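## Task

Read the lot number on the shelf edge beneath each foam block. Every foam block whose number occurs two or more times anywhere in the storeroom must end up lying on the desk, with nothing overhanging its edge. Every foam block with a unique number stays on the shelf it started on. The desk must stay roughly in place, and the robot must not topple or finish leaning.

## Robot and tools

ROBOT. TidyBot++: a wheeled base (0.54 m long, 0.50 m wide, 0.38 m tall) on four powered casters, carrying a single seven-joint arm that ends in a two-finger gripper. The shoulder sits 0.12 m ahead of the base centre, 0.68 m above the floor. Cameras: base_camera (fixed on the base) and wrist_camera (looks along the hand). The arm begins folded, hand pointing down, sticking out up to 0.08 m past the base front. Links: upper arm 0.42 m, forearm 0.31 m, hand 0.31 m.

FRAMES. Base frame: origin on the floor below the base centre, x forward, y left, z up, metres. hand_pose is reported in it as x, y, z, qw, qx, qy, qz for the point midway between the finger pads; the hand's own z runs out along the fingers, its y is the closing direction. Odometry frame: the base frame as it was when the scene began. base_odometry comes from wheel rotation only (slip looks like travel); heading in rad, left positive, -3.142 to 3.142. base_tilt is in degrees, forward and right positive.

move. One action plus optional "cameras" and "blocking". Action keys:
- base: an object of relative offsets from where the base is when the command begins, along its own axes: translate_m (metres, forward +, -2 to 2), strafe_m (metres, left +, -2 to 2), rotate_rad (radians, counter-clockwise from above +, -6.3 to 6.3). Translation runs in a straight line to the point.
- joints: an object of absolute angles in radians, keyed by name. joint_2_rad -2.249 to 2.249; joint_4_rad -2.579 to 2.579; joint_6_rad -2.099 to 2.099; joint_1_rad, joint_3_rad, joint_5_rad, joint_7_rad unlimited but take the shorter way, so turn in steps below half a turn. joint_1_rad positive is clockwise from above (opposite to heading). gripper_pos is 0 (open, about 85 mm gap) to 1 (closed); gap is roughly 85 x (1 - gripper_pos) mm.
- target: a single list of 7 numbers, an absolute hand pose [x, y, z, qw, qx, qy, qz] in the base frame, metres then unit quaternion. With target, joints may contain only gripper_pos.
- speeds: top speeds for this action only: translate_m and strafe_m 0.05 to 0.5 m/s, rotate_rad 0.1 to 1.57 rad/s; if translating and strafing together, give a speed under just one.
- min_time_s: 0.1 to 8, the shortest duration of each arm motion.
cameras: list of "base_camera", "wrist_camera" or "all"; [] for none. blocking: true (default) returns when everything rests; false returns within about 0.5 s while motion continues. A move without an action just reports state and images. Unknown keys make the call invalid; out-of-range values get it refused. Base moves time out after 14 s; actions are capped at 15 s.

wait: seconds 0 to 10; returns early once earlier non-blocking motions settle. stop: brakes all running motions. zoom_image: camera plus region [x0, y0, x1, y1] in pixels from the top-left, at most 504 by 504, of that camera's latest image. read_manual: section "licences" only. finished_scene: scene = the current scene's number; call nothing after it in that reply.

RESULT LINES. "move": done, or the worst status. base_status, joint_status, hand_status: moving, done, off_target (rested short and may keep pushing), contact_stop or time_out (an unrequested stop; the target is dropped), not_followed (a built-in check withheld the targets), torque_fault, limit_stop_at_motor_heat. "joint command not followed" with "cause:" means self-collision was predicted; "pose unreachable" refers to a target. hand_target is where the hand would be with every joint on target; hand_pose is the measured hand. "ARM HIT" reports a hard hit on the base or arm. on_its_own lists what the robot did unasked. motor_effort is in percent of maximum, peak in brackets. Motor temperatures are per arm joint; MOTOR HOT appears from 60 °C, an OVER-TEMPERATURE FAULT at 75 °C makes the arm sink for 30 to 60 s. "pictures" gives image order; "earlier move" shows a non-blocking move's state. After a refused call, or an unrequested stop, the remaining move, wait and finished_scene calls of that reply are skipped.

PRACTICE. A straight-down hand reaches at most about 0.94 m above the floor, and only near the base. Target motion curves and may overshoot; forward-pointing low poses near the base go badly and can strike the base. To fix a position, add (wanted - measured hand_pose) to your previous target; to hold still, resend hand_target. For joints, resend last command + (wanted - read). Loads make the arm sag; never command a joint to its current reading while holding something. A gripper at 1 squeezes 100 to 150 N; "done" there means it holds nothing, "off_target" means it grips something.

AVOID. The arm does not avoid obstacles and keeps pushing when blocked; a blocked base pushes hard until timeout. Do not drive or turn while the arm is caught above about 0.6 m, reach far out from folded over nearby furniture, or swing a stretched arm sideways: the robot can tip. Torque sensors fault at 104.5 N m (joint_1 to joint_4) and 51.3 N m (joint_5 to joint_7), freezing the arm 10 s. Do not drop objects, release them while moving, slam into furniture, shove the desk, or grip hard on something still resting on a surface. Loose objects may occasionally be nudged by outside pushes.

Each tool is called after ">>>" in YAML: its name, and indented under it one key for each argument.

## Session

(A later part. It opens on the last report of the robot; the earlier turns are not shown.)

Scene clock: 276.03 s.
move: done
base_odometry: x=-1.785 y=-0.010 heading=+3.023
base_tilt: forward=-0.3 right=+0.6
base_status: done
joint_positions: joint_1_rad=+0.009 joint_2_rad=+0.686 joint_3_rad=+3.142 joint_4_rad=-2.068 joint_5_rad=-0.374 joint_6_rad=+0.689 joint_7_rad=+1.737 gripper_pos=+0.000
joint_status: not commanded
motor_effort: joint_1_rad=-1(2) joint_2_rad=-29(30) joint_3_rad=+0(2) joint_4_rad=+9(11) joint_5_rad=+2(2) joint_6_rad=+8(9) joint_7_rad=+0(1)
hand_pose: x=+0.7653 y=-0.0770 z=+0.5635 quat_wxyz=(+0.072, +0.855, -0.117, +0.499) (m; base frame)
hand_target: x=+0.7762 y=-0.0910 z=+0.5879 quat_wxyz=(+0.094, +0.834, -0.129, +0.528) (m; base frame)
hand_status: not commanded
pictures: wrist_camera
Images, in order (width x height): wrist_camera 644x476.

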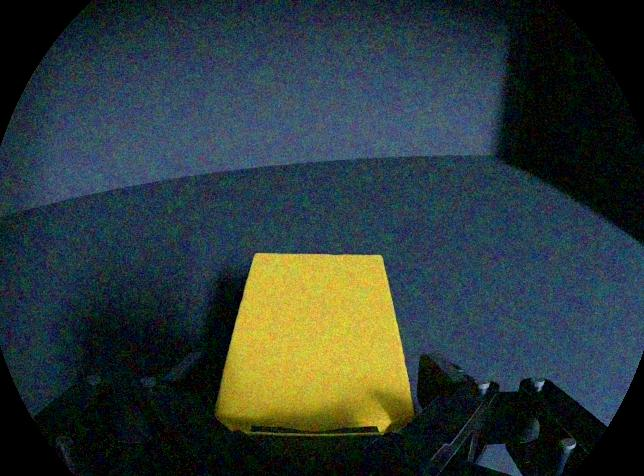

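>>> move:
  joints: {"gripper_pos": 0.25}

>>> move:
  joints: {"gripper_pos": 0.42}

>>> move:
  joints: {"gripper_pos": 0.5}

>>> move:
  joints: {"joint_2_rad": 0.60}
  min_time_s: 1
  cameras: ["wrist_camera"]

Scene clock: 276.90 s.
move: done
base_odometry: x=-1.785 y=-0.010 heading=+3.023
base_tilt: forward=-0.3 right=+0.6
base_status: not commanded
joint_positions: joint_1_rad=+0.009 joint_2_rad=+0.686 joint_3_rad=+3.142 joint_4_rad=-2.068 joint_5_rad=-0.374 joint_6_rad=+0.689 joint_7_rad=+1.737 gripper_pos=+0.250
joint_status: all done
motor_effort: joint_1_rad=+0(1) joint_2_rad=-30(30) joint_3_rad=+0(1) joint_4_rad=+9(10) joint_5_rad=+2(2) joint_6_rad=+7(8) joint_7_rad=+0(1)
hand_pose: x=+0.7653 y=-0.0770 z=+0.5635 quat_wxyz=(+0.072, +0.855, -0.117, +0.499) (m; base frame)
hand_target: x=+0.7762 y=-0.0910 z=+0.5879 quat_wxyz=(+0.094, +0.834, -0.129, +0.528) (m; base frame)
hand_status: not commanded
pictures: none

Scene clock: 277.50 s.
move: off_target
base_odometry: x=-1.785 y=-0.010 heading=+3.023
base_tilt: forward=-0.3 right=+0.6
base_status: not commanded
joint_positions: joint_1_rad=+0.009 joint_2_rad=+0.686 joint_3_rad=+3.142 joint_4_rad=-2.068 joint_5_rad=-0.374 joint_6_rad=+0.692 joint_7_rad=+1.737 gripper_pos=+0.388
joint_status: gripper_pos off_target (ended at +0.388, target +0.420)
motor_effort: joint_1_rad=+0(1) joint_2_rad=-29(30) joint_3_rad=+0(1) joint_4_rad=+9(10) joint_5_rad=+1(2) joint_6_rad=+8(9) joint_7_rad=+0(1)
hand_pose: x=+0.7657 y=-0.0772 z=+0.5643 quat_wxyz=(+0.072, +0.855, -0.117, +0.501) (m; base frame)
hand_target: x=+0.7762 y=-0.0910 z=+0.5879 quat_wxyz=(+0.094, +0.834, -0.129, +0.528) (m; base frame)
hand_status: not commanded
pictures: none

Scene clock: 278.00 s.
move: off_target
base_odometry: x=-1.785 y=-0.010 heading=+3.023
base_tilt: forward=-0.3 right=+0.6
base_status: not commanded
joint_positions: joint_1_rad=+0.009 joint_2_rad=+0.686 joint_3_rad=+3.142 joint_4_rad=-2.068 joint_5_rad=-0.374 joint_6_rad=+0.692 joint_7_rad=+1.737 gripper_pos=+0.388
joint_status: gripper_pos off_target (ended at +0.388, target +0.500)
motor_effort: joint_1_rad=+0(1) joint_2_rad=-29(30) joint_3_rad=+0(0) joint_4_rad=+10(10) joint_5_rad=+2(2) joint_6_rad=+8(8) joint_7_rad=+0(1)
hand_pose: x=+0.7657 y=-0.0772 z=+0.5643 quat_wxyz=(+0.072, +0.855, -0.117, +0.501) (m; base frame)
hand_target: x=+0.7762 y=-0.0910 z=+0.5879 quat_wxyz=(+0.094, +0.834, -0.129, +0.528) (m; base frame)
hand_status: not commanded
pictures: none

Scene clock: 279.30 s.
move: done
base_odometry: x=-1.785 y=-0.010 heading=+3.023
base_tilt: forward=-0.3 right=+0.6
base_status: not commanded
joint_positions: joint_1_rad=+0.009 joint_2_rad=+0.618 joint_3_rad=+3.142 joint_4_rad=-2.068 joint_5_rad=-0.374 joint_6_rad=+0.692 joint_7_rad=+1.737 gripper_pos=+0.388
joint_status: all done
motor_effort: joint_1_rad=+0(1) joint_2_rad=-28(30) joint_3_rad=+0(1) joint_4_rad=+10(11) joint_5_rad=+1(2) joint_6_rad=+8(9) joint_7_rad=+0(1)
hand_pose: x=+0.7722 y=-0.0772 z=+0.6086 quat_wxyz=(+0.069, +0.837, -0.119, +0.529) (m; base frame)
hand_target: x=+0.7816 y=-0.0910 z=+0.6420 quat_wxyz=(+0.089, +0.812, -0.133, +0.562) (m; base frame)
hand_status: not commanded
pictures: wrist_camera
Images, in order (width x height): wrist_camera 644x476.

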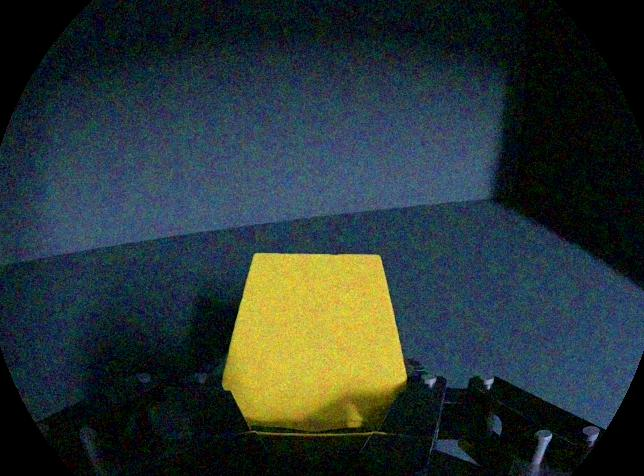

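>>> move:
  base: {"translate_m": -0.45}
  speeds: {"translate_m": 0.3}
  cameras: ["wrist_camera"]

>>> move:
  base: {"translate_m": -0.5, "strafe_m": -0.27}
  joints: {"joint_1_rad": 0, "joint_2_rad": -0.9, "joint_4_rad": -2.5, "joint_5_rad": 0, "joint_6_rad": -0.3, "joint_7_rad": 1.57}
  min_time_s: 2
  cameras: ["wrist_camera"]

>>> move:
  base: {"translate_m": -0.37, "strafe_m": -0.27}
  joints: {"joint_1_rad": 1.57}
  min_time_s: 1.6
  cameras: ["all"]

Scene clock: 282.60 s.
move: done
base_odometry: x=-1.338 y=-0.063 heading=+3.023
base_tilt: forward=-0.3 right=+0.6
base_status: done
joint_positions: joint_1_rad=+0.008 joint_2_rad=+0.616 joint_3_rad=+3.142 joint_4_rad=-2.067 joint_5_rad=-0.374 joint_6_rad=+0.692 joint_7_rad=+1.737 gripper_pos=+0.388
joint_status: not commanded
motor_effort: joint_1_rad=-1(3) joint_2_rad=-28(30) joint_3_rad=+0(2) joint_4_rad=+11(12) joint_5_rad=+1(2) joint_6_rad=+8(9) joint_7_rad=+0(1)
hand_pose: x=+0.7728 y=-0.0768 z=+0.6108 quat_wxyz=(+0.068, +0.836, -0.119, +0.531) (m; base frame)
hand_target: x=+0.7816 y=-0.0910 z=+0.6420 quat_wxyz=(+0.089, +0.812, -0.133, +0.562) (m; base frame)
hand_status: not commanded
pictures: wrist_camera
Images, in order (width x height): wrist_camera 644x476.

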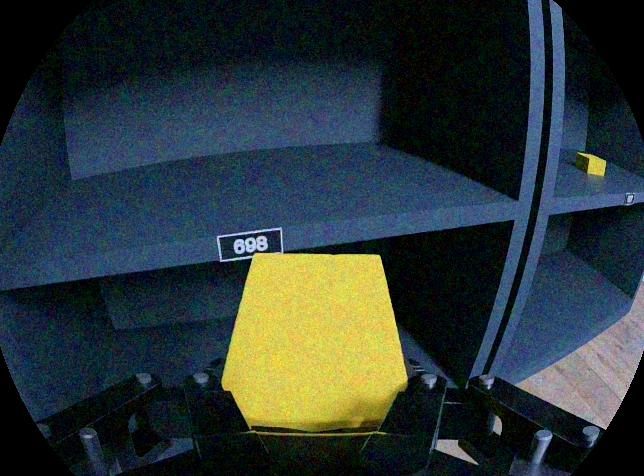

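Scene clock: 285.37 s.
move: done
base_odometry: x=-0.810 y=+0.146 heading=+3.023
base_tilt: forward=-0.4 right=+0.6
base_status: done
joint_positions: joint_1_rad=+0.007 joint_2_rad=-0.879 joint_3_rad=+3.142 joint_4_rad=-2.458 joint_5_rad=-0.071 joint_6_rad=-0.241 joint_7_rad=+1.614 gripper_pos=+0.388
joint_status: all done
motor_effort: joint_1_rad=+0(3) joint_2_rad=+5(32) joint_3_rad=+1(2) joint_4_rad=+20(20) joint_5_rad=+1(3) joint_6_rad=+9(11) joint_7_rad=+0(1)
hand_pose: x=+0.4111 y=+0.0044 z=+0.8715 quat_wxyz=(-0.013, +0.789, -0.008, +0.614) (m; base frame)
hand_target: x=+0.3982 y=+0.0004 z=+0.8336 quat_wxyz=(-0.001, +0.813, -0.002, +0.582) (m; base frame)
hand_status: not commanded
pictures: wrist_camera
Images, in order (width x height): wrist_camera 644x476.

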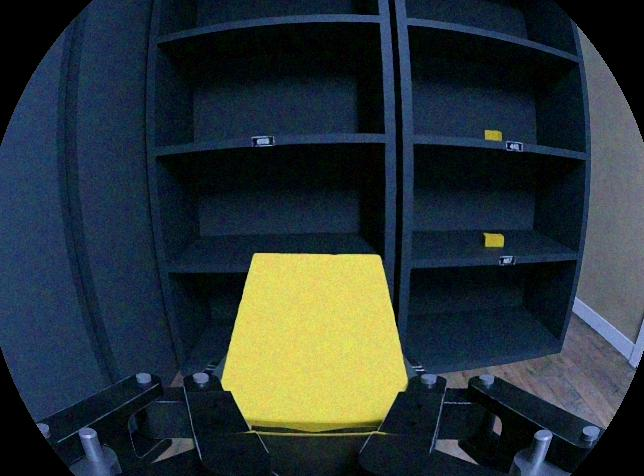

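Scene clock: 288.17 s.
move: done
base_odometry: x=-0.410 y=+0.370 heading=+3.022
base_tilt: forward=-0.4 right=+0.6
base_status: done
joint_positions: joint_1_rad=+1.552 joint_2_rad=-0.883 joint_3_rad=+3.143 joint_4_rad=-2.458 joint_5_rad=-0.068 joint_6_rad=-0.244 joint_7_rad=+1.613 gripper_pos=+0.388
joint_status: all done
motor_effort: joint_1_rad=-1(2) joint_2_rad=+5(7) joint_3_rad=+1(2) joint_4_rad=+20(21) joint_5_rad=+1(1) joint_6_rad=+9(10) joint_7_rad=+0(1)
hand_pose: x=+0.1307 y=-0.2908 z=+0.8716 quat_wxyz=(+0.420, +0.560, -0.556, +0.448) (m; base frame)
hand_target: x=+0.1196 y=-0.2792 z=+0.8336 quat_wxyz=(+0.411, +0.574, -0.576, +0.412) (m; base frame)
hand_status: not commanded
pictures: base_camera, wrist_camera
Images, in order (width x height): base_camera 644x364, wrist_camera 644x476.

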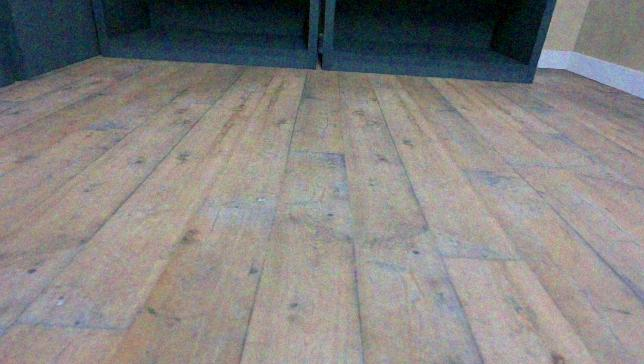

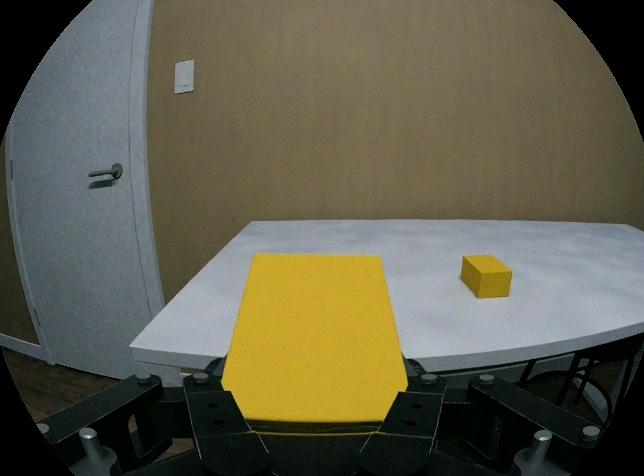

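>>> move:
  joints: {"joint_1_rad": 1.57, "joint_2_rad": -0.037, "joint_4_rad": -1.756, "joint_5_rad": 0.07, "joint_6_rad": -0.43, "joint_7_rad": 1.53}
  min_time_s: 1.5

>>> move:
  base: {"strafe_m": -0.135}
  speeds: {"strafe_m": 0.2}
  cameras: ["wrist_camera"]

Scene clock: 290.77 s.
move: done
base_odometry: x=-0.410 y=+0.370 heading=+3.022
base_tilt: forward=-0.4 right=+0.6
base_status: not commanded
joint_positions: joint_1_rad=+1.552 joint_2_rad=-0.063 joint_3_rad=+3.143 joint_4_rad=-1.787 joint_5_rad=+0.000 joint_6_rad=-0.374 joint_7_rad=+1.574 gripper_pos=+0.388
joint_status: all done
motor_effort: joint_1_rad=+0(2) joint_2_rad=-16(18) joint_3_rad=+0(1) joint_4_rad=+20(21) joint_5_rad=+1(1) joint_6_rad=+8(10) joint_7_rad=+0(1)
hand_pose: x=+0.1303 y=-0.5532 z=+0.8970 quat_wxyz=(+0.350, +0.619, -0.607, +0.355) (m; base frame)
hand_target: x=+0.1098 y=-0.5561 z=+0.8860 quat_wxyz=(+0.350, +0.623, -0.620, +0.324) (m; base frame)
hand_status: not commanded
pictures: none

Scene clock: 292.23 s.
move: done
base_odometry: x=-0.394 y=+0.504 heading=+3.022
base_tilt: forward=-0.3 right=+0.6
base_status: done
joint_positions: joint_1_rad=+1.552 joint_2_rad=-0.058 joint_3_rad=+3.143 joint_4_rad=-1.784 joint_5_rad=+0.001 joint_6_rad=-0.377 joint_7_rad=+1.573 gripper_pos=+0.388
joint_status: not commanded
motor_effort: joint_1_rad=+0(1) joint_2_rad=-16(19) joint_3_rad=+0(1) joint_4_rad=+19(20) joint_5_rad=+1(1) joint_6_rad=+8(9) joint_7_rad=+0(1)
hand_pose: x=+0.1299 y=-0.5542 z=+0.8953 quat_wxyz=(+0.348, +0.620, -0.608, +0.353) (m; base frame)
hand_target: x=+0.1098 y=-0.5561 z=+0.8860 quat_wxyz=(+0.350, +0.623, -0.620, +0.324) (m; base frame)
hand_status: not commanded
pictures: wrist_camera
Images, in order (width x height): wrist_camera 644x476.

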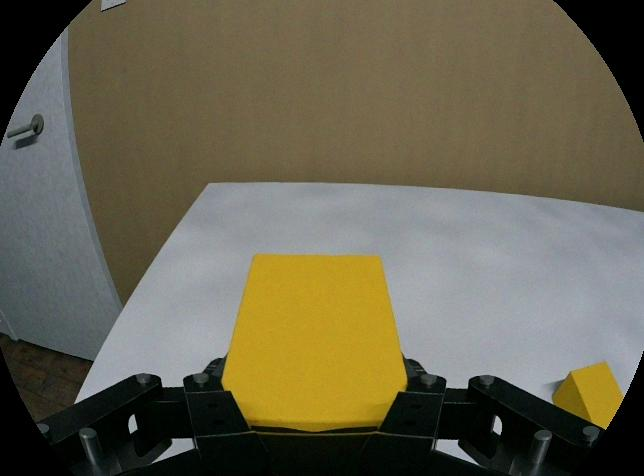

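>>> move:
  joints: {"joint_2_rad": 0.135, "joint_4_rad": -2.05, "joint_6_rad": 0.09}
  min_time_s: 1.8

>>> move:
  joints: {"joint_2_rad": 0.155, "joint_4_rad": -2.083, "joint_6_rad": 0.135}
  min_time_s: 0.6

>>> move:
  joints: {"joint_2_rad": 0.166, "joint_4_rad": -2.1, "joint_6_rad": 0.16}
  min_time_s: 0.5
  cameras: ["wrist_camera"]

Scene clock: 294.93 s.
move: done
base_odometry: x=-0.394 y=+0.504 heading=+3.022
base_tilt: forward=-0.4 right=+0.6
base_status: not commanded
joint_positions: joint_1_rad=+1.552 joint_2_rad=+0.103 joint_3_rad=+3.143 joint_4_rad=-2.013 joint_5_rad=+0.001 joint_6_rad=+0.023 joint_7_rad=+1.573 gripper_pos=+0.388
joint_status: all done
motor_effort: joint_1_rad=+0(1) joint_2_rad=-20(21) joint_3_rad=+0(0) joint_4_rad=+17(20) joint_5_rad=+1(1) joint_6_rad=+8(9) joint_7_rad=+0(1)
hand_pose: x=+0.1305 y=-0.5816 z=+0.7821 quat_wxyz=(+0.352, +0.618, -0.606, +0.357) (m; base frame)
hand_target: x=+0.1208 y=-0.5830 z=+0.7617 quat_wxyz=(+0.357, +0.622, -0.603, +0.349) (m; base frame)
hand_status: not commanded
pictures: none

Scene clock: 295.83 s.
move: done
base_odometry: x=-0.394 y=+0.504 heading=+3.022
base_tilt: forward=-0.3 right=+0.6
base_status: not commanded
joint_positions: joint_1_rad=+1.552 joint_2_rad=+0.120 joint_3_rad=+3.143 joint_4_rad=-2.046 joint_5_rad=+0.001 joint_6_rad=+0.068 joint_7_rad=+1.573 gripper_pos=+0.388
joint_status: all done
motor_effort: joint_1_rad=+0(1) joint_2_rad=-20(21) joint_3_rad=+0(0) joint_4_rad=+16(18) joint_5_rad=+1(1) joint_6_rad=+8(9) joint_7_rad=+0(1)
hand_pose: x=+0.1304 y=-0.5798 z=+0.7670 quat_wxyz=(+0.350, +0.619, -0.607, +0.355) (m; base frame)
hand_target: x=+0.1218 y=-0.5801 z=+0.7449 quat_wxyz=(+0.354, +0.624, -0.604, +0.348) (m; base frame)
hand_status: not commanded
pictures: none

Scene clock: 296.63 s.
move: done
base_odometry: x=-0.394 y=+0.504 heading=+3.022
base_tilt: forward=-0.3 right=+0.6
base_status: not commanded
joint_positions: joint_1_rad=+1.552 joint_2_rad=+0.130 joint_3_rad=+3.143 joint_4_rad=-2.062 joint_5_rad=+0.001 joint_6_rad=+0.094 joint_7_rad=+1.573 gripper_pos=+0.388
joint_status: all done
motor_effort: joint_1_rad=+0(1) joint_2_rad=-20(21) joint_3_rad=+0(0) joint_4_rad=+16(18) joint_5_rad=+1(1) joint_6_rad=+8(9) joint_7_rad=+0(1)
hand_pose: x=+0.1304 y=-0.5791 z=+0.7598 quat_wxyz=(+0.350, +0.619, -0.607, +0.355) (m; base frame)
hand_target: x=+0.1224 y=-0.5787 z=+0.7366 quat_wxyz=(+0.352, +0.624, -0.604, +0.348) (m; base frame)
hand_status: not commanded
pictures: wrist_camera
Images, in order (width x height): wrist_camera 644x476.

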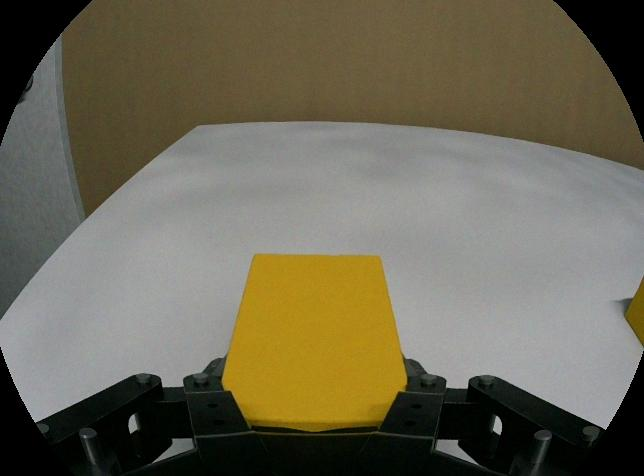

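>>> move:
  joints: {"joint_2_rad": 0.175, "joint_4_rad": -2.115, "joint_6_rad": 0.18}
  min_time_s: 0.5

>>> move:
  joints: {"joint_2_rad": 0.184, "joint_4_rad": -2.13, "joint_6_rad": 0.2}
  min_time_s: 0.5
  cameras: ["wrist_camera"]

Scene clock: 297.57 s.
move: done
base_odometry: x=-0.394 y=+0.504 heading=+3.022
base_tilt: forward=-0.4 right=+0.6
base_status: not commanded
joint_positions: joint_1_rad=+1.552 joint_2_rad=+0.138 joint_3_rad=+3.143 joint_4_rad=-2.077 joint_5_rad=+0.001 joint_6_rad=+0.114 joint_7_rad=+1.573 gripper_pos=+0.388
joint_status: all done
motor_effort: joint_1_rad=+0(1) joint_2_rad=-20(21) joint_3_rad=+0(0) joint_4_rad=+17(17) joint_5_rad=+1(1) joint_6_rad=+8(9) joint_7_rad=+0(1)
hand_pose: x=+0.1304 y=-0.5778 z=+0.7524 quat_wxyz=(+0.349, +0.620, -0.607, +0.354) (m; base frame)
hand_target: x=+0.1228 y=-0.5768 z=+0.7291 quat_wxyz=(+0.350, +0.625, -0.605, +0.347) (m; base frame)
hand_status: not commanded
pictures: none

Scene clock: 298.37 s.
move: done
base_odometry: x=-0.394 y=+0.504 heading=+3.022
base_tilt: forward=-0.3 right=+0.6
base_status: not commanded
joint_positions: joint_1_rad=+1.552 joint_2_rad=+0.142 joint_3_rad=+3.143 joint_4_rad=-2.089 joint_5_rad=+0.001 joint_6_rad=+0.138 joint_7_rad=+1.573 gripper_pos=+0.388
joint_status: all done
motor_effort: joint_1_rad=+0(1) joint_2_rad=-19(20) joint_3_rad=+0(0) joint_4_rad=+16(17) joint_5_rad=+1(1) joint_6_rad=+8(8) joint_7_rad=+0(1)
hand_pose: x=+0.1304 y=-0.5774 z=+0.7501 quat_wxyz=(+0.351, +0.619, -0.606, +0.356) (m; base frame)
hand_target: x=+0.1232 y=-0.5749 z=+0.7217 quat_wxyz=(+0.349, +0.626, -0.605, +0.346) (m; base frame)
hand_status: not commanded
pictures: wrist_camera
Images, in order (width x height): wrist_camera 644x476.

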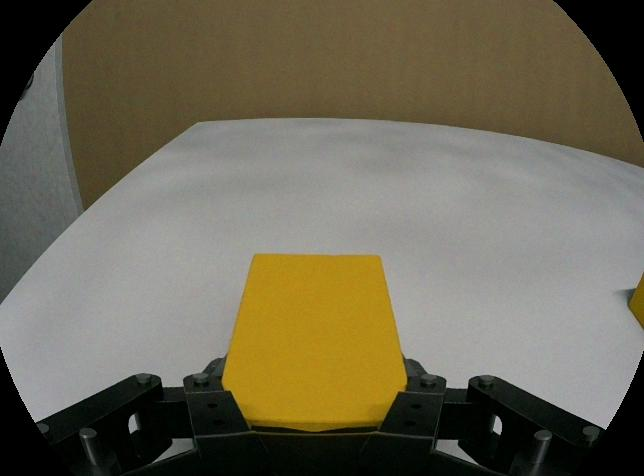

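>>> move:
  joints: {"joint_2_rad": 0.192, "joint_4_rad": -2.142, "joint_6_rad": 0.215}
  min_time_s: 0.5

>>> move:
  joints: {"gripper_pos": 0.3}

>>> move:
  joints: {"gripper_pos": 0.0}
  cameras: ["wrist_camera"]

>>> move:
  base: {"strafe_m": 0.14}
  speeds: {"strafe_m": 0.2}
  cameras: ["wrist_camera"]

Scene clock: 299.43 s.
move: done
base_odometry: x=-0.394 y=+0.504 heading=+3.022
base_tilt: forward=-0.3 right=+0.6
base_status: not commanded
joint_positions: joint_1_rad=+1.552 joint_2_rad=+0.143 joint_3_rad=+3.143 joint_4_rad=-2.099 joint_5_rad=+0.001 joint_6_rad=+0.157 joint_7_rad=+1.573 gripper_pos=+0.388
joint_status: all done
motor_effort: joint_1_rad=+0(0) joint_2_rad=-18(19) joint_3_rad=+1(1) joint_4_rad=+15(16) joint_5_rad=+1(1) joint_6_rad=+7(8) joint_7_rad=+0(1)
hand_pose: x=+0.1304 y=-0.5772 z=+0.7496 quat_wxyz=(+0.354, +0.617, -0.604, +0.359) (m; base frame)
hand_target: x=+0.1236 y=-0.5731 z=+0.7152 quat_wxyz=(+0.347, +0.627, -0.606, +0.345) (m; base frame)
hand_status: not commanded
pictures: none

Scene clock: 300.23 s.
move: done
base_odometry: x=-0.394 y=+0.504 heading=+3.022
base_tilt: forward=-0.3 right=+0.6
base_status: not commanded
joint_positions: joint_1_rad=+1.553 joint_2_rad=+0.150 joint_3_rad=+3.143 joint_4_rad=-2.100 joint_5_rad=+0.001 joint_6_rad=+0.161 joint_7_rad=+1.572 gripper_pos=+0.300
joint_status: all done
motor_effort: joint_1_rad=+0(0) joint_2_rad=-19(20) joint_3_rad=+0(1) joint_4_rad=+14(16) joint_5_rad=+1(1) joint_6_rad=+7(8) joint_7_rad=+0(1)
hand_pose: x=+0.1300 y=-0.5778 z=+0.7458 quat_wxyz=(+0.353, +0.618, -0.605, +0.357) (m; base frame)
hand_target: x=+0.1236 y=-0.5731 z=+0.7152 quat_wxyz=(+0.347, +0.627, -0.606, +0.345) (m; base frame)
hand_status: not commanded
pictures: none

Scene clock: 300.93 s.
move: done
base_odometry: x=-0.394 y=+0.504 heading=+3.022
base_tilt: forward=-0.4 right=+0.6
base_status: not commanded
joint_positions: joint_1_rad=+1.553 joint_2_rad=+0.156 joint_3_rad=+3.143 joint_4_rad=-2.105 joint_5_rad=+0.001 joint_6_rad=+0.161 joint_7_rad=+1.572 gripper_pos=+0.000
joint_status: all done
motor_effort: joint_1_rad=+0(1) joint_2_rad=-20(21) joint_3_rad=+0(0) joint_4_rad=+15(17) joint_5_rad=+1(1) joint_6_rad=+8(9) joint_7_rad=+0(1)
hand_pose: x=+0.1300 y=-0.5763 z=+0.7397 quat_wxyz=(+0.349, +0.620, -0.607, +0.354) (m; base frame)
hand_target: x=+0.1236 y=-0.5731 z=+0.7152 quat_wxyz=(+0.347, +0.627, -0.606, +0.345) (m; base frame)
hand_status: not commanded
pictures: wrist_camera
Images, in order (width x height): wrist_camera 644x476.

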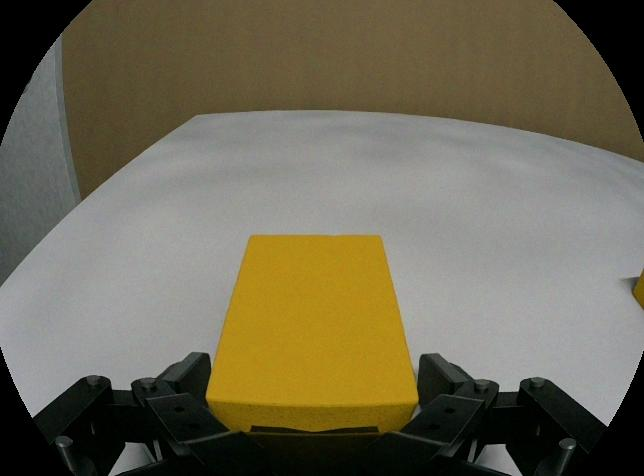

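Scene clock: 302.43 s.
move: done
base_odometry: x=-0.410 y=+0.365 heading=+3.022
base_tilt: forward=-0.3 right=+0.6
base_status: done
joint_positions: joint_1_rad=+1.555 joint_2_rad=+0.159 joint_3_rad=+3.143 joint_4_rad=-2.107 joint_5_rad=+0.002 joint_6_rad=+0.164 joint_7_rad=+1.572 gripper_pos=+0.000
joint_status: not commanded
motor_effort: joint_1_rad=+0(1) joint_2_rad=-19(22) joint_3_rad=+0(1) joint_4_rad=+15(16) joint_5_rad=+1(1) joint_6_rad=+7(9) joint_7_rad=+0(1)
hand_pose: x=+0.1290 y=-0.5766 z=+0.7384 quat_wxyz=(+0.349, +0.619, -0.608, +0.353) (m; base frame)
hand_target: x=+0.1236 y=-0.5731 z=+0.7152 quat_wxyz=(+0.347, +0.627, -0.606, +0.345) (m; base frame)
hand_status: not commanded
pictures: wrist_camera
Images, in order (width x height): wrist_camera 644x476.

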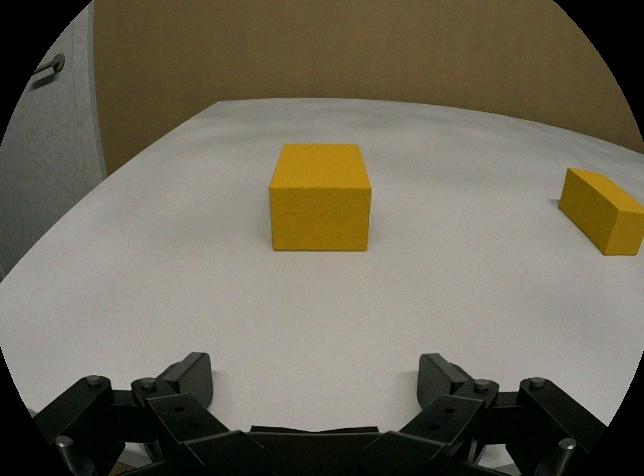

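>>> move:
  base: {"strafe_m": 0.36}
  speeds: {"strafe_m": 0.35}
  joints: {"joint_2_rad": -0.5, "joint_4_rad": -2.2, "joint_5_rad": 0, "joint_6_rad": -0.1, "joint_7_rad": 1.57, "joint_1_rad": 2.1}
  min_time_s: 1
  cameras: ["wrist_camera"]

Scene clock: 304.73 s.
move: done
base_odometry: x=-0.453 y=+0.008 heading=+3.023
base_tilt: forward=-0.4 right=+0.6
base_status: done
joint_positions: joint_1_rad=+2.082 joint_2_rad=-0.496 joint_3_rad=+3.143 joint_4_rad=-2.156 joint_5_rad=+0.002 joint_6_rad=-0.042 joint_7_rad=+1.572 gripper_pos=+0.000
joint_status: all done
motor_effort: joint_1_rad=+0(2) joint_2_rad=-4(23) joint_3_rad=+1(1) joint_4_rad=+19(20) joint_5_rad=+1(1) joint_6_rad=+8(10) joint_7_rad=+0(1)
hand_pose: x=-0.0865 y=-0.3679 z=+0.9833 quat_wxyz=(+0.570, +0.381, -0.648, +0.332) (m; base frame)
hand_target: x=-0.0899 y=-0.3565 z=+0.9399 quat_wxyz=(+0.539, +0.388, -0.680, +0.309) (m; base frame)
hand_status: not commanded
pictures: wrist_camera
Images, in order (width x height): wrist_camera 644x476.

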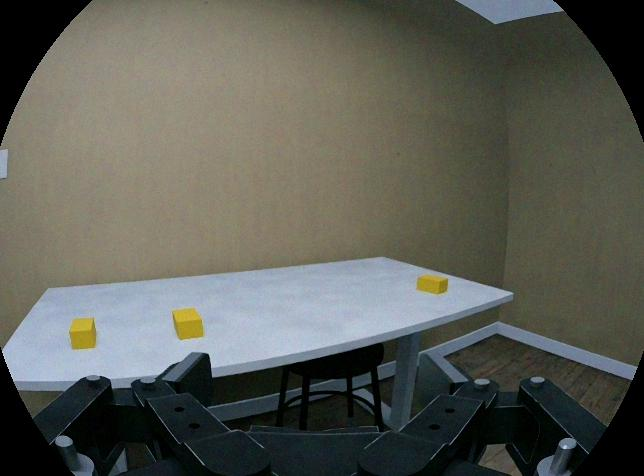

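>>> finished_scene:
  scene: 2

The scene is finished: the task was done.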